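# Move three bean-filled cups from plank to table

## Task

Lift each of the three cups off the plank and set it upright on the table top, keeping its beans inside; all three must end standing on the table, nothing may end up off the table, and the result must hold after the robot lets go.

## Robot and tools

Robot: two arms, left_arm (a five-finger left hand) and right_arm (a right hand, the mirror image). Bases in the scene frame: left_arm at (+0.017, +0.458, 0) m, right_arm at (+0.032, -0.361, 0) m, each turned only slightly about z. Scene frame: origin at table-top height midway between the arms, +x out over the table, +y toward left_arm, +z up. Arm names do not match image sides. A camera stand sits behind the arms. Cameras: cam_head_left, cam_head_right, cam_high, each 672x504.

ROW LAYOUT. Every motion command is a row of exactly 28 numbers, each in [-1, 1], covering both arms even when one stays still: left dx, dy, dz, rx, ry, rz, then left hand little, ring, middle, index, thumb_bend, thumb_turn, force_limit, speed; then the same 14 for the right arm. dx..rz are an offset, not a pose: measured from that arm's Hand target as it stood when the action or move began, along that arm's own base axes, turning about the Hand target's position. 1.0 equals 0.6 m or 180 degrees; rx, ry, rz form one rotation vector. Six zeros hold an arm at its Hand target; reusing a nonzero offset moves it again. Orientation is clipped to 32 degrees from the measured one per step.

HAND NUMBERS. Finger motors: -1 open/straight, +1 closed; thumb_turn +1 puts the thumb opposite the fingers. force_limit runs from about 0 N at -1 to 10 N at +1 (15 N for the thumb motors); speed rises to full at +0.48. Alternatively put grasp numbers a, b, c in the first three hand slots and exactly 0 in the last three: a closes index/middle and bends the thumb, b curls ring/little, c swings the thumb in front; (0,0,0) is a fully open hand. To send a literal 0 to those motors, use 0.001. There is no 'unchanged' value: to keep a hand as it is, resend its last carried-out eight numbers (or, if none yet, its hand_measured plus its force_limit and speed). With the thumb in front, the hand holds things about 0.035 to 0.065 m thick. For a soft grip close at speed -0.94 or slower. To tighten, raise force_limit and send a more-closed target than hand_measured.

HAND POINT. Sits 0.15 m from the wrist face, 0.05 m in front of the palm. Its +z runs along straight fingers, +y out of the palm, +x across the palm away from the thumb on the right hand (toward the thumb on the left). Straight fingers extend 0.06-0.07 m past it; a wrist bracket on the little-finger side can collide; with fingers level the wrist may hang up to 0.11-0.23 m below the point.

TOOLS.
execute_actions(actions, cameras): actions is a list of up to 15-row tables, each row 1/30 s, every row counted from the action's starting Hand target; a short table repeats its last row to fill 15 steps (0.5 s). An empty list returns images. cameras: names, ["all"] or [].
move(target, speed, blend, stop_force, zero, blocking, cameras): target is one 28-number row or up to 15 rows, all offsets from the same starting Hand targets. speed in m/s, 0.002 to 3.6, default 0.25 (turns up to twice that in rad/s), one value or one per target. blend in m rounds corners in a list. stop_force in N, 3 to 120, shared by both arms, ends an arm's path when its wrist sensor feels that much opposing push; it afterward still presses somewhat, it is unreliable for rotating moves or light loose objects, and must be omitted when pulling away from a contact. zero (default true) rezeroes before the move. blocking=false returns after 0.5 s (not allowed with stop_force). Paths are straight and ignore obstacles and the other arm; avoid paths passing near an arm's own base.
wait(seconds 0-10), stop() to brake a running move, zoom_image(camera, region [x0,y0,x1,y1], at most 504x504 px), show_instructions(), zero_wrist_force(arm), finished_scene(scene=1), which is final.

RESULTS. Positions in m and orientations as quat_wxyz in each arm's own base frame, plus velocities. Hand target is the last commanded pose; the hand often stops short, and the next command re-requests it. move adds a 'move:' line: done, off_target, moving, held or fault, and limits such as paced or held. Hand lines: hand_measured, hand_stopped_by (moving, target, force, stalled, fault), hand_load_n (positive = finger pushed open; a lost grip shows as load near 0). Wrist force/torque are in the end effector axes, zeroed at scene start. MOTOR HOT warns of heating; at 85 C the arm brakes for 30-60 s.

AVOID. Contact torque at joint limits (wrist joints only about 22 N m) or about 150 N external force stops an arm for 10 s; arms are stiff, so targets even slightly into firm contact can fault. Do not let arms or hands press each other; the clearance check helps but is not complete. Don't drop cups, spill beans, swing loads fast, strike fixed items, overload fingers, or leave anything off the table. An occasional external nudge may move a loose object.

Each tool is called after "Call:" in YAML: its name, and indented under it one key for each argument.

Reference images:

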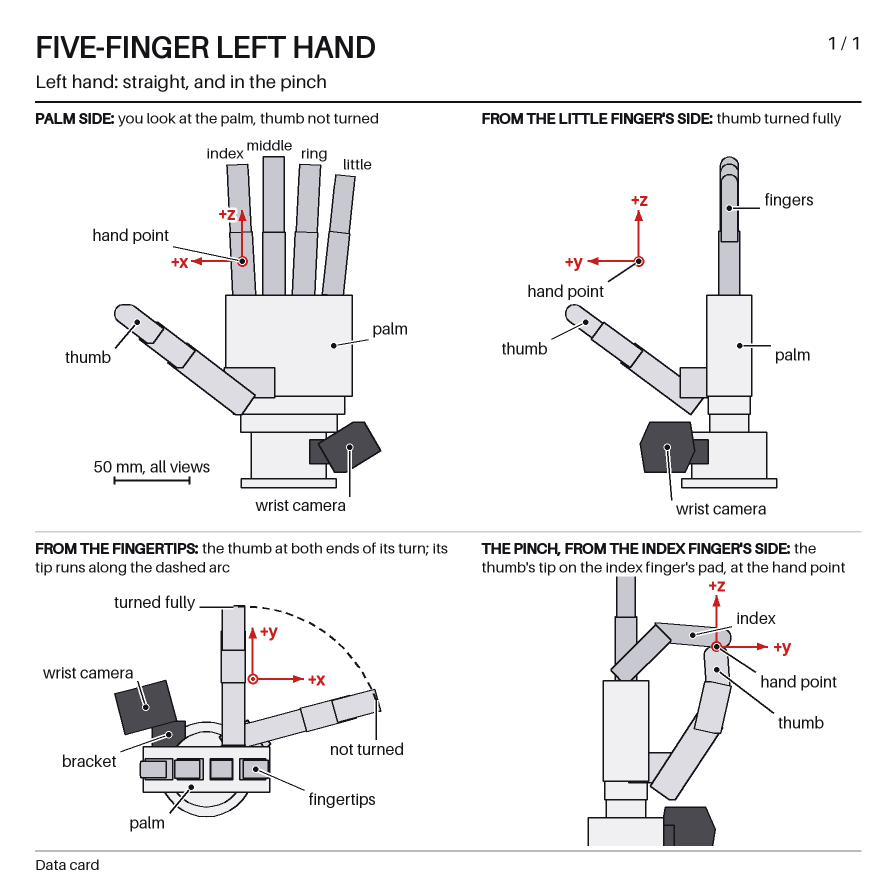

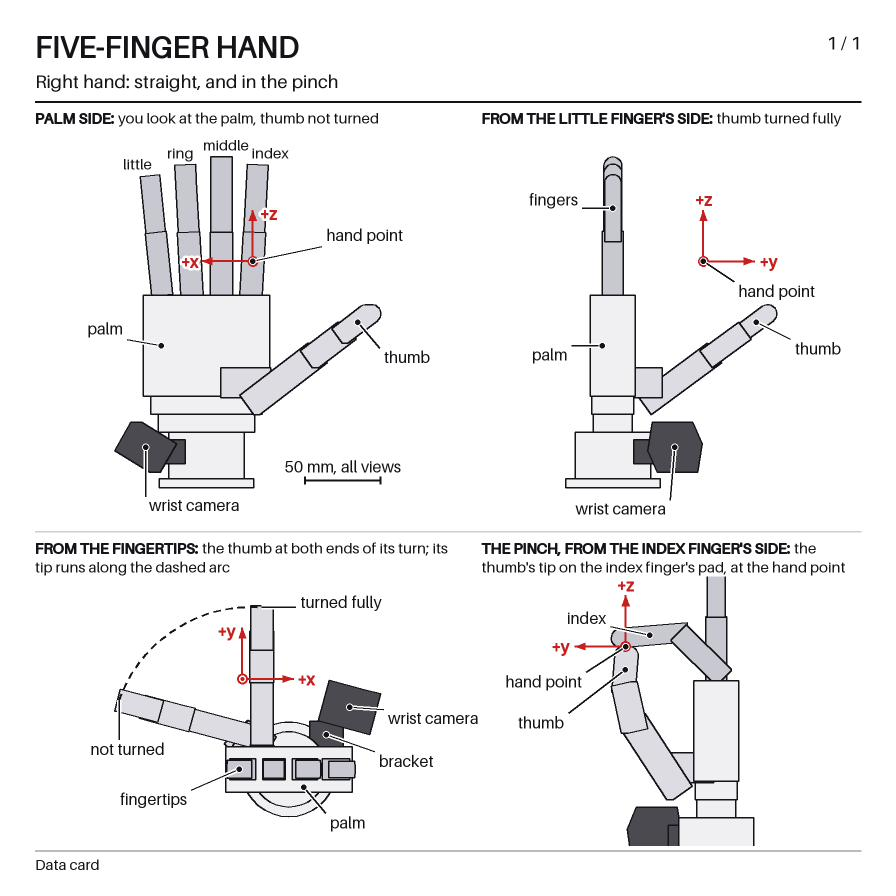

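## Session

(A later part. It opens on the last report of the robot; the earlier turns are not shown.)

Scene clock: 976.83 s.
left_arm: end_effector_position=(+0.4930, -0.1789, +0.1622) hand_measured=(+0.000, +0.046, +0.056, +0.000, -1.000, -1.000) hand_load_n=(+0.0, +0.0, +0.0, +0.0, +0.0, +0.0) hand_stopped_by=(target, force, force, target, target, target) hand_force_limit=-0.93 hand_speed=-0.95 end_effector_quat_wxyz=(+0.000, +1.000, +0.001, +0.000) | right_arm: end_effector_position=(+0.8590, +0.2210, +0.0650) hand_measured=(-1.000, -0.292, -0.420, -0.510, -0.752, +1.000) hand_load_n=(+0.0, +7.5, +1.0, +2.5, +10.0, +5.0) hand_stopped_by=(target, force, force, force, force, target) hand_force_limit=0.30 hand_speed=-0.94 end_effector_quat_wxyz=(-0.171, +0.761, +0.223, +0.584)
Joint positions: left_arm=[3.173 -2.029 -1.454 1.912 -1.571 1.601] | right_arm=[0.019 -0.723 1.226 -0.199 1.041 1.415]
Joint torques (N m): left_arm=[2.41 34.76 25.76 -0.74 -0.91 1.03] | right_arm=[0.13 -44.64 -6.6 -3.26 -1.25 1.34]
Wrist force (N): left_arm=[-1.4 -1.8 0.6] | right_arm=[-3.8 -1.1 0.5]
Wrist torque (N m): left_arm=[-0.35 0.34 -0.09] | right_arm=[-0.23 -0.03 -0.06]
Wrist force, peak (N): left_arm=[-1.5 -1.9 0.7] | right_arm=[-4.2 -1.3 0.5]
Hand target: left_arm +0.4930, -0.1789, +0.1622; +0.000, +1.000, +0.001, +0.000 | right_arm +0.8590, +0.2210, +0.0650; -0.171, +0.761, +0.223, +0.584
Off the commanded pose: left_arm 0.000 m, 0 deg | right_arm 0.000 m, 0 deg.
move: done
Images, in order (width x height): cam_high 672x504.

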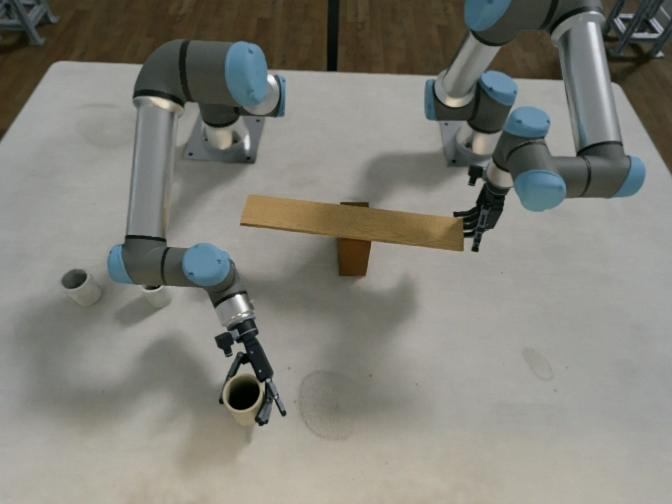

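Call:
move:
  target: [0,0,0,0,0,0, 0,0.22,0.22,0,-1,-1,-0.93,-0.95, 0,0,-0.0667,0,0,0, -1,0.32,0.34,0.34,-0.08,1,0.3,-0.94]
  speed: 0.01
  stop_force: 3
  cameras: ["cam_high","cam_head_left"]

Call:
zoom_image:
  camera: "cam_high"
  region: [180, 320, 300, 440]

Call:
zoom_image:
  camera: "cam_head_left"
  region: [340, 200, 520, 320]

Scene clock: 982.70 s.
left_arm: end_effector_position=(+0.4930, -0.1789, +0.1622) hand_measured=(+0.000, +0.046, +0.056, +0.000, -1.000, -1.000) hand_load_n=(+0.0, +0.0, +0.0, +0.0, +0.0, +0.0) hand_stopped_by=(target, force, force, target, target, target) hand_force_limit=-0.93 hand_speed=-0.95 end_effector_quat_wxyz=(+0.000, +1.000, +0.001, +0.000) | right_arm: end_effector_position=(+0.8590, +0.2210, +0.0431) hand_measured=(-1.000, -0.292, -0.420, -0.510, -0.752, +1.000) hand_load_n=(+0.0, +7.5, +0.5, +2.5, +10.0, +4.0) hand_stopped_by=(target, force, force, force, force, target) hand_force_limit=0.30 hand_speed=-0.94 end_effector_quat_wxyz=(-0.171, +0.761, +0.223, +0.584)
Joint positions: left_arm=[3.173 -2.029 -1.454 1.912 -1.571 1.601] | right_arm=[0.019 -0.696 1.238 -0.238 1.041 1.415]
Joint torques (N m): left_arm=[2.47 33.87 25.19 -0.73 -1.07 1.11] | right_arm=[-0.6 -70.65 -33.33 1.24 -1.34 -0.27]
Wrist force (N): left_arm=[-1.4 -1.7 0.6] | right_arm=[1.0 -2.2 -2.4]
Wrist torque (N m): left_arm=[-0.34 0.35 -0.10] | right_arm=[-0.22 0.12 0.00]
Wrist force, peak (N): left_arm=[-1.4 -1.9 0.8] | right_arm=[4.2 -3.1 -4.5]
Hand target: left_arm +0.4930, -0.1789, +0.1622; +0.000, +1.000, +0.001, +0.000 | right_arm +0.8590, +0.2210, +0.0431; -0.171, +0.761, +0.223, +0.584 (not the last commanded pose)
Off the commanded pose: left_arm 0.000 m, 0 deg | right_arm 0.018 m, 0 deg.
move: contact (right_arm)
Images, in order (width x height): cam_head_left 672x504, cam_high 672x504.

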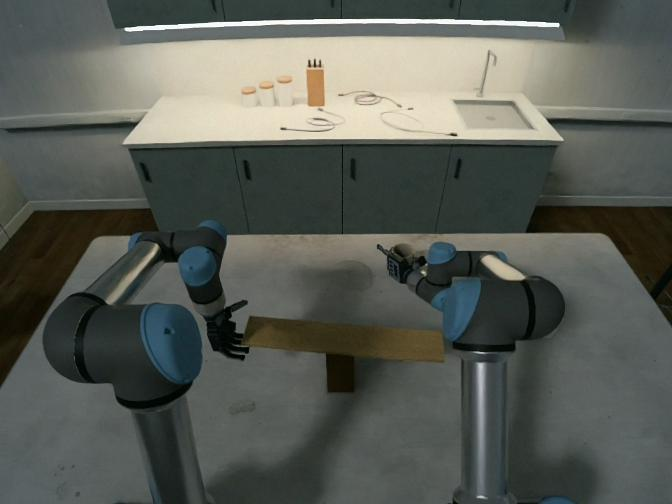

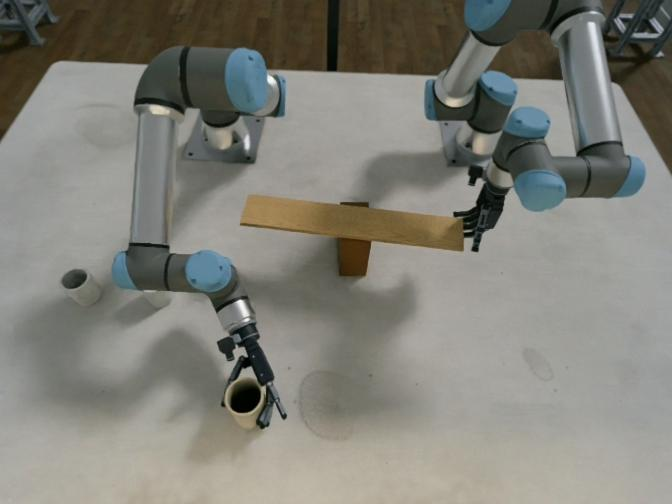

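Scaled by 4.200 from the camera's 672x504 image, which has a finer 960x720 frame.

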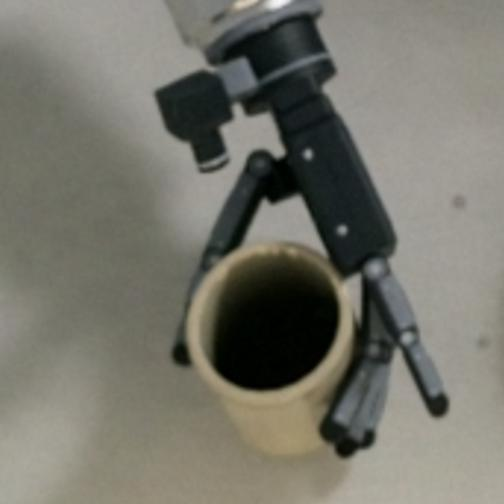

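Scaled by 2.800 from the camera's 672x504 image, which has a finer 960x720 frame.

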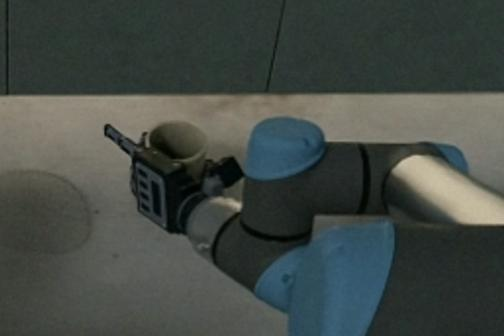

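Call:
move:
  target: [0,0,0,0,0,0, 0,0.22,0.22,0,-1,-1,-0.93,-0.95, 0,0,0,0,0,0, -1,-0.40,-0.50,-0.60,-0.08,1,0.3,-0.94]
  speed: 0.01
  cameras: ["cam_high"]

Call:
zoom_image:
  camera: "cam_high"
  region: [180, 320, 300, 440]

Scene clock: 986.23 s.
left_arm: end_effector_position=(+0.4930, -0.1789, +0.1622) hand_measured=(+0.000, +0.046, +0.056, +0.000, -1.000, -1.000) hand_load_n=(+0.0, +0.0, +0.0, +0.0, +0.0, +0.0) hand_stopped_by=(target, force, force, target, target, target) hand_force_limit=-0.93 hand_speed=-0.95 end_effector_quat_wxyz=(+0.000, +1.000, +0.001, +0.000) | right_arm: end_effector_position=(+0.8590, +0.2210, +0.0431) hand_measured=(-1.000, -0.400, -0.500, -0.600, -0.748, +1.000) hand_load_n=(+0.0, -0.5, +0.0, +0.0, +1.0, +1.0) hand_stopped_by=(target, target, target, target, force, target) hand_force_limit=0.30 hand_speed=-0.94 end_effector_quat_wxyz=(-0.171, +0.761, +0.223, +0.584)
Joint positions: left_arm=[3.173 -2.029 -1.454 1.912 -1.571 1.601] | right_arm=[0.019 -0.696 1.238 -0.238 1.041 1.415]
Joint torques (N m): left_arm=[1.48 33.96 25.91 -0.68 -1.05 0.98] | right_arm=[0.37 -67.92 -33.46 -0.41 -1.43 -0.36]
Wrist force (N): left_arm=[-1.3 -1.7 0.7] | right_arm=[-1.1 -1.5 -1.1]
Wrist torque (N m): left_arm=[-0.35 0.33 -0.09] | right_arm=[-0.23 0.00 -0.10]
Wrist force, peak (N): left_arm=[-1.5 -1.8 0.7] | right_arm=[1.8 -2.1 -2.7]
Hand target: left_arm +0.4930, -0.1789, +0.1622; +0.000, +1.000, +0.001, +0.000 | right_arm +0.8590, +0.2210, +0.0431; -0.171, +0.761, +0.223, +0.584
Off the commanded pose: left_arm 0.000 m, 0 deg | right_arm 0.000 m, 0 deg.
move: done
Images, in order (width x height): cam_high 672x504.

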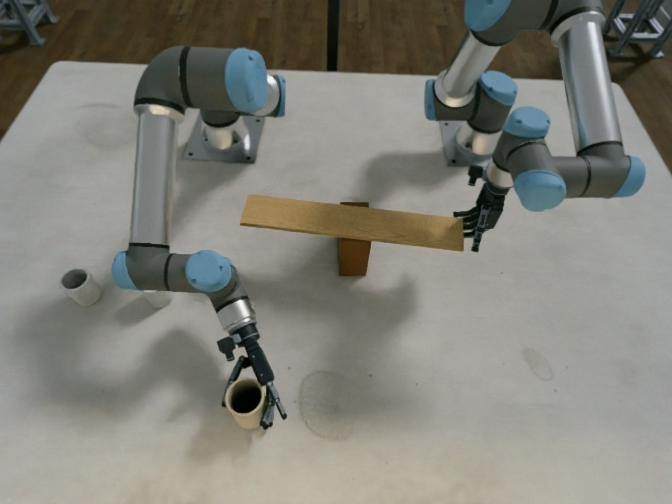

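Scaled by 4.200 from the camera's 672x504 image, which has a finer 960x720 frame.

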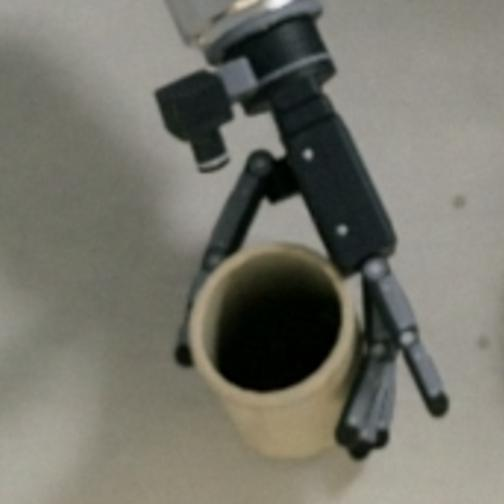

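Call:
move:
  target: [0,0,0,0,0,0, 0,0.22,0.22,0,-1,-1,-0.93,-0.95, 0,0,0,0,0,0, -1,-1,-1,-1,-0.08,1,0.3,-0.75]
  speed: 0.01

Call:
move:
  target: [0,0,0,0,0,0, 0,0.22,0.22,0,-1,-1,-0.93,-0.95, 0,0,0,0,0,0, -1,-1,-1,-1,-1,1,0.3,-0.9]
  speed: 0.01
  cameras: ["cam_high"]

Call:
zoom_image:
  camera: "cam_high"
  region: [180, 320, 300, 440]

Scene clock: 989.73 s.
left_arm: end_effector_position=(+0.4930, -0.1789, +0.1622) hand_measured=(+0.000, +0.046, +0.056, +0.000, -1.000, -1.000) hand_load_n=(+0.0, -0.5, +0.0, +0.0, +0.0, +0.0) hand_stopped_by=(target, force, force, target, target, target) hand_force_limit=-0.93 hand_speed=-0.95 end_effector_quat_wxyz=(+0.000, +1.000, +0.001, +0.000) | right_arm: end_effector_position=(+0.8590, +0.2210, +0.0431) hand_measured=(-1.000, -1.000, -1.000, -1.000, -0.748, +1.000) hand_load_n=(+0.0, +0.0, +0.0, +0.0, +1.0, +1.0) hand_stopped_by=(target, target, target, target, force, target) hand_force_limit=0.30 hand_speed=-0.75 end_effector_quat_wxyz=(-0.171, +0.761, +0.223, +0.584)
Joint positions: left_arm=[3.173 -2.029 -1.454 1.912 -1.571 1.601] | right_arm=[0.019 -0.696 1.238 -0.238 1.041 1.415]
Joint torques (N m): left_arm=[1.77 34.26 26.15 -0.74 -1.19 0.82] | right_arm=[0.25 -59.27 -33.76 -2.31 -1.43 -0.3]
Wrist force (N): left_arm=[-1.3 -1.8 0.8] | right_arm=[-1.1 -1.9 -1.0]
Wrist torque (N m): left_arm=[-0.36 0.34 -0.09] | right_arm=[-0.29 -0.01 -0.11]
Wrist force, peak (N): left_arm=[-1.5 -1.9 0.7] | right_arm=[-1.6 -1.7 -1.3]
Hand target: left_arm +0.4930, -0.1789, +0.1622; +0.000, +1.000, +0.001, +0.000 | right_arm +0.8590, +0.2210, +0.0431; -0.171, +0.761, +0.223, +0.584
Off the commanded pose: left_arm 0.000 m, 0 deg | right_arm 0.000 m, 0 deg.
move: done

Scene clock: 991.73 s.
left_arm: end_effector_position=(+0.4930, -0.1789, +0.1622) hand_measured=(+0.000, +0.046, +0.056, +0.000, -1.000, -1.000) hand_load_n=(+0.0, +0.0, +0.0, +0.0, +0.0, +0.0) hand_stopped_by=(target, force, force, target, target, target) hand_force_limit=-0.93 hand_speed=-0.95 end_effector_quat_wxyz=(+0.000, +1.000, +0.001, +0.000) | right_arm: end_effector_position=(+0.8590, +0.2210, +0.0431) hand_measured=(-1.000, -1.000, -1.000, -1.000, -1.000, +1.000) hand_load_n=(+0.0, +0.0, +0.0, +0.0, +0.0, +0.0) hand_stopped_by=(target, target, target, target, target, target) hand_force_limit=0.30 hand_speed=-0.90 end_effector_quat_wxyz=(-0.171, +0.761, +0.223, +0.584)
Joint positions: left_arm=[3.173 -2.029 -1.454 1.912 -1.571 1.601] | right_arm=[0.019 -0.696 1.238 -0.238 1.041 1.415]
Joint torques (N m): left_arm=[1.54 34.49 25.41 -0.65 -1.19 0.88] | right_arm=[0.42 -55.5 -33.86 -2.18 -1.35 -0.09]
Wrist force (N): left_arm=[-1.5 -1.5 0.7] | right_arm=[-0.5 -2.4 -0.9]
Wrist torque (N m): left_arm=[-0.32 0.37 -0.12] | right_arm=[-0.26 -0.03 -0.11]
Wrist force, peak (N): left_arm=[-1.5 -1.9 0.6] | right_arm=[-0.6 -2.6 -0.8]
Hand target: left_arm +0.4930, -0.1789, +0.1622; +0.000, +1.000, +0.001, +0.000 | right_arm +0.8590, +0.2210, +0.0431; -0.171, +0.761, +0.223, +0.584
Off the commanded pose: left_arm 0.000 m, 0 deg | right_arm 0.000 m, 0 deg.
move: done
Images, in order (width x height): cam_high 672x504.

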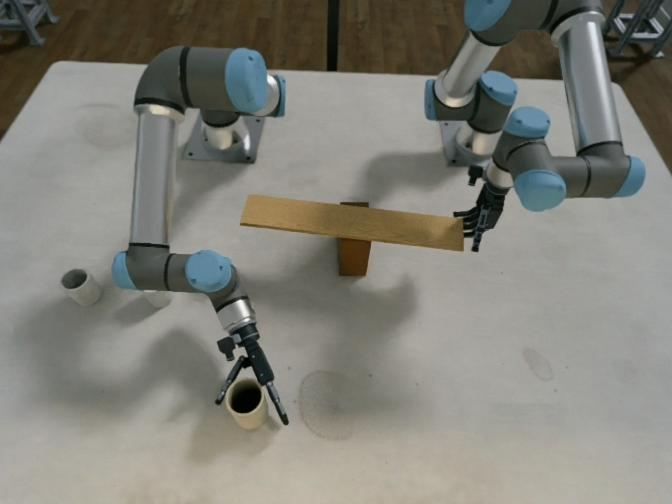

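Scaled by 4.200 from the camera's 672x504 image, which has a finer 960x720 frame.

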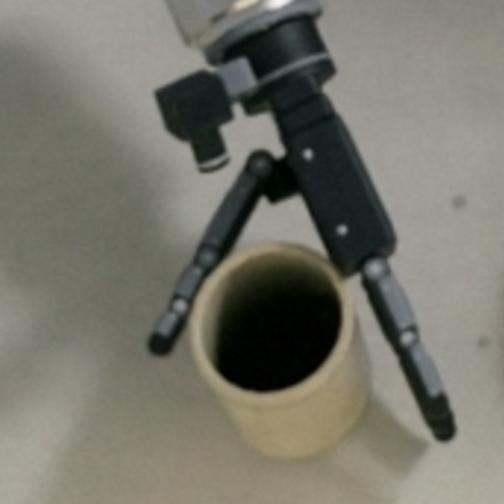

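Call:
move:
  target:
    - [0,0,0,0,0,0, 0,0.22,0.22,0,-1,-1,-0.93,-0.95, -0.0317,-0.0123,0,0,0,0, -1,-1,-1,-1,-1,1,0.3,-0.9]
    - [0,0,0,0,0,0, 0,0.22,0.22,0,-1,-1,-0.93,-0.95, -0.0597,-0.0303,0,0,0,0, -1,-1,-1,-1,-1,1,0.3,-0.9]
  speed: 0.02
  cameras: ["cam_high"]

Call:
zoom_image:
  camera: "cam_high"
  region: [180, 320, 300, 440]

Scene clock: 1001.77 s.
left_arm: end_effector_position=(+0.4930, -0.1789, +0.1622) hand_measured=(+0.000, +0.046, +0.056, +0.000, -1.000, -1.000) hand_load_n=(+0.0, +0.0, +0.0, +0.0, +0.0, +0.0) hand_stopped_by=(target, force, force, target, target, target) hand_force_limit=-0.93 hand_speed=-0.95 end_effector_quat_wxyz=(+0.000, +1.000, +0.001, +0.000) | right_arm: end_effector_position=(+0.8232, +0.2029, +0.0431) hand_measured=(-1.000, -1.000, -1.000, -1.000, -1.000, +1.000) hand_load_n=(+0.0, +0.0, +0.0, +0.0, +0.0, +0.0) hand_stopped_by=(target, target, target, target, target, target) hand_force_limit=0.30 hand_speed=-0.90 end_effector_quat_wxyz=(-0.171, +0.761, +0.223, +0.584)
Joint positions: left_arm=[3.173 -2.029 -1.454 1.912 -1.571 1.601] | right_arm=[-0.01 -0.775 1.394 -0.31 1.013 1.404]
Joint torques (N m): left_arm=[0.88 34.24 25.7 -0.7 -1.37 0.97] | right_arm=[-6.65 -69.07 -4.28 -2.56 -2.72 -1.96]
Wrist force (N): left_arm=[-1.3 -1.7 0.6] | right_arm=[-0.5 -1.4 -0.8]
Wrist torque (N m): left_arm=[-0.34 0.34 -0.10] | right_arm=[-0.25 0.00 -0.07]
Wrist force, peak (N): left_arm=[-1.3 -2.1 0.7] | right_arm=[-0.4 -2.8 -0.9]
Hand target: left_arm +0.4930, -0.1789, +0.1622; +0.000, +1.000, +0.001, +0.000 | right_arm +0.8232, +0.2028, +0.0431; -0.171, +0.761, +0.223, +0.584
Off the commanded pose: left_arm 0.000 m, 0 deg | right_arm 0.000 m, 0 deg.
move: done
Images, in order (width x height): cam_high 672x504.

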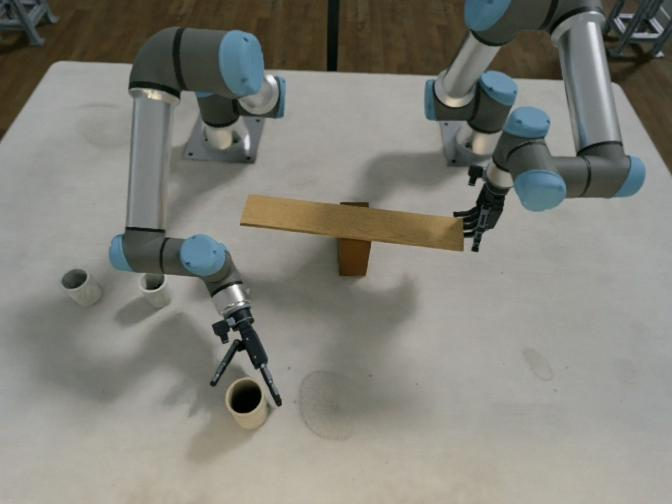

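Scaled by 4.200 from the camera's 672x504 image, which has a finer 960x720 frame.

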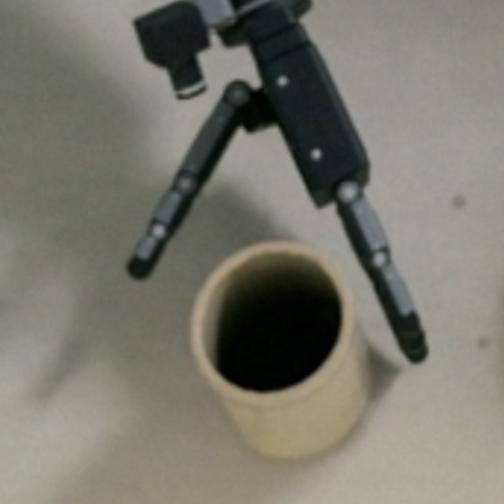

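Call:
move:
  target:
    - [0,0,0,0,0,0, 0,0.22,0.22,0,-1,-1,-0.93,-0.95, -0.02,-0.01,0.08,0,0,0, -1,-1,-1,-1,-1,1,0.3,-0.9]
    - [0,0,0,0,0,0, 0,0.22,0.22,0,-1,-1,-0.93,-0.95, -0.05,-0.03,0.35,0,0,0, -1,-1,-1,-1,-1,1,0.3,-0.9]
  speed: [0.03, 0.1]
  blend: 0.01
  cameras: ["all"]

Call:
zoom_image:
  camera: "cam_high"
  region: [180, 320, 300, 440]

Call:
zoom_image:
  camera: "cam_high"
  region: [30, 230, 200, 340]

Call:
zoom_image:
  camera: "cam_head_left"
  region: [340, 200, 600, 360]

Scene clock: 1007.50 s.
left_arm: end_effector_position=(+0.4930, -0.1789, +0.1622) hand_measured=(+0.000, +0.046, +0.056, +0.000, -1.000, -1.000) hand_load_n=(+0.0, +0.0, +0.0, +0.0, +0.0, +0.0) hand_stopped_by=(target, force, force, target, target, target) hand_force_limit=-0.93 hand_speed=-0.95 end_effector_quat_wxyz=(+0.000, +1.000, +0.001, +0.000) | right_arm: end_effector_position=(+0.7932, +0.1848, +0.2530) hand_measured=(-1.000, -1.000, -1.000, -1.000, -1.000, +1.000) hand_load_n=(+0.0, +0.0, +0.0, +0.0, +0.0, +0.0) hand_stopped_by=(target, target, target, target, target, target) hand_force_limit=0.30 hand_speed=-0.90 end_effector_quat_wxyz=(-0.171, +0.761, +0.223, +0.584)
Joint positions: left_arm=[3.173 -2.029 -1.454 1.912 -1.571 1.601] | right_arm=[-0.043 -1.059 1.293 0.082 0.982 1.392]
Joint torques (N m): left_arm=[0.49 34.14 25.76 -0.77 -1.3 1.04] | right_arm=[-6.04 -60.88 -39.58 1.04 -2.58 -1.79]
Wrist force (N): left_arm=[-1.1 -1.6 0.8] | right_arm=[-0.4 -1.2 -0.4]
Wrist torque (N m): left_arm=[-0.34 0.31 -0.09] | right_arm=[-0.23 -0.04 -0.07]
Wrist force, peak (N): left_arm=[-1.4 -1.9 0.8] | right_arm=[-0.8 -1.4 -0.5]
Hand target: left_arm +0.4930, -0.1789, +0.1622; +0.000, +1.000, +0.001, +0.000 | right_arm +0.7932, +0.1848, +0.2531; -0.171, +0.761, +0.223, +0.584
Off the commanded pose: left_arm 0.000 m, 0 deg | right_arm 0.000 m, 0 deg.
move: done

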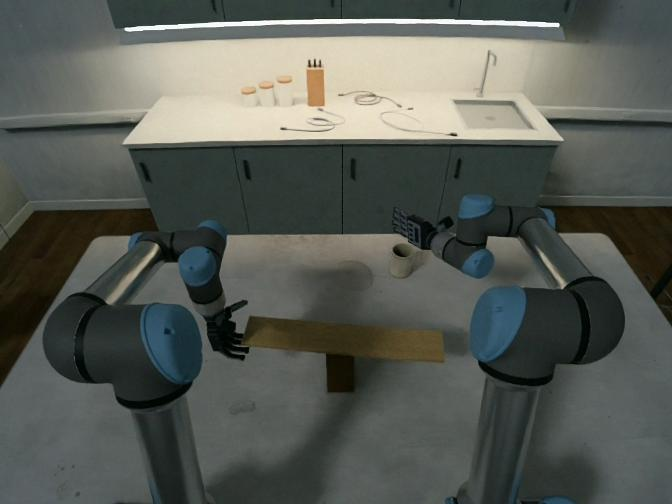

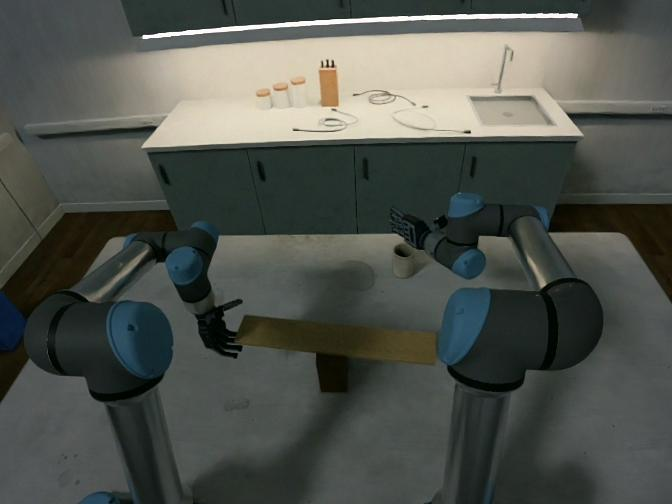

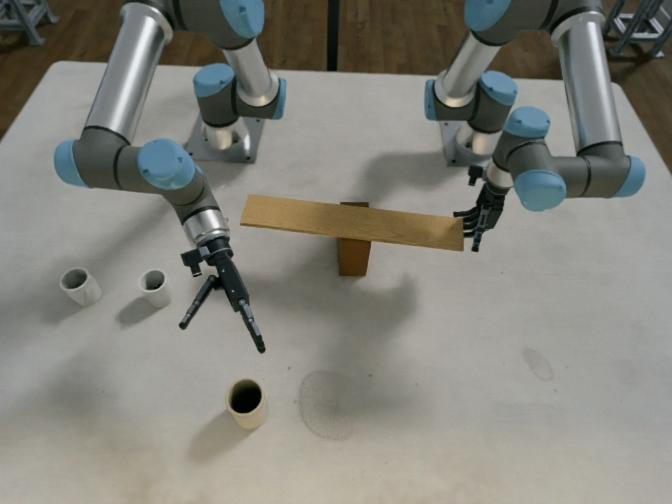

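Scaled by 4.200 from the camera's 672x504 image, which has a finer 960x720 frame.

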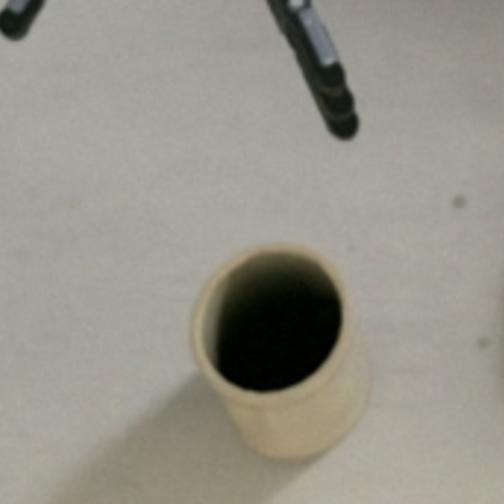

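Scaled by 2.965 from the camera's 672x504 image, which has a finer 960x720 frame.

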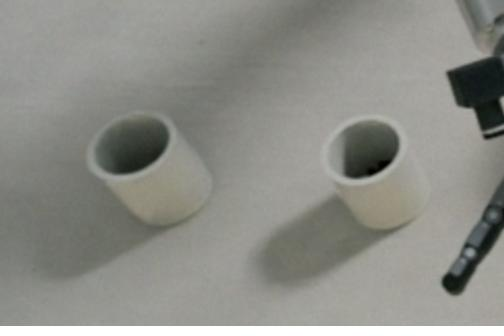

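Scaled by 1.938 from the camera's 672x504 image, which has a finer 960x720 frame.

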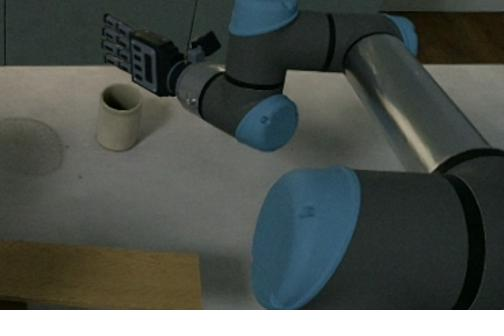

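Call:
finished_scene:
  scene: 1

The scene is finished: the task was done.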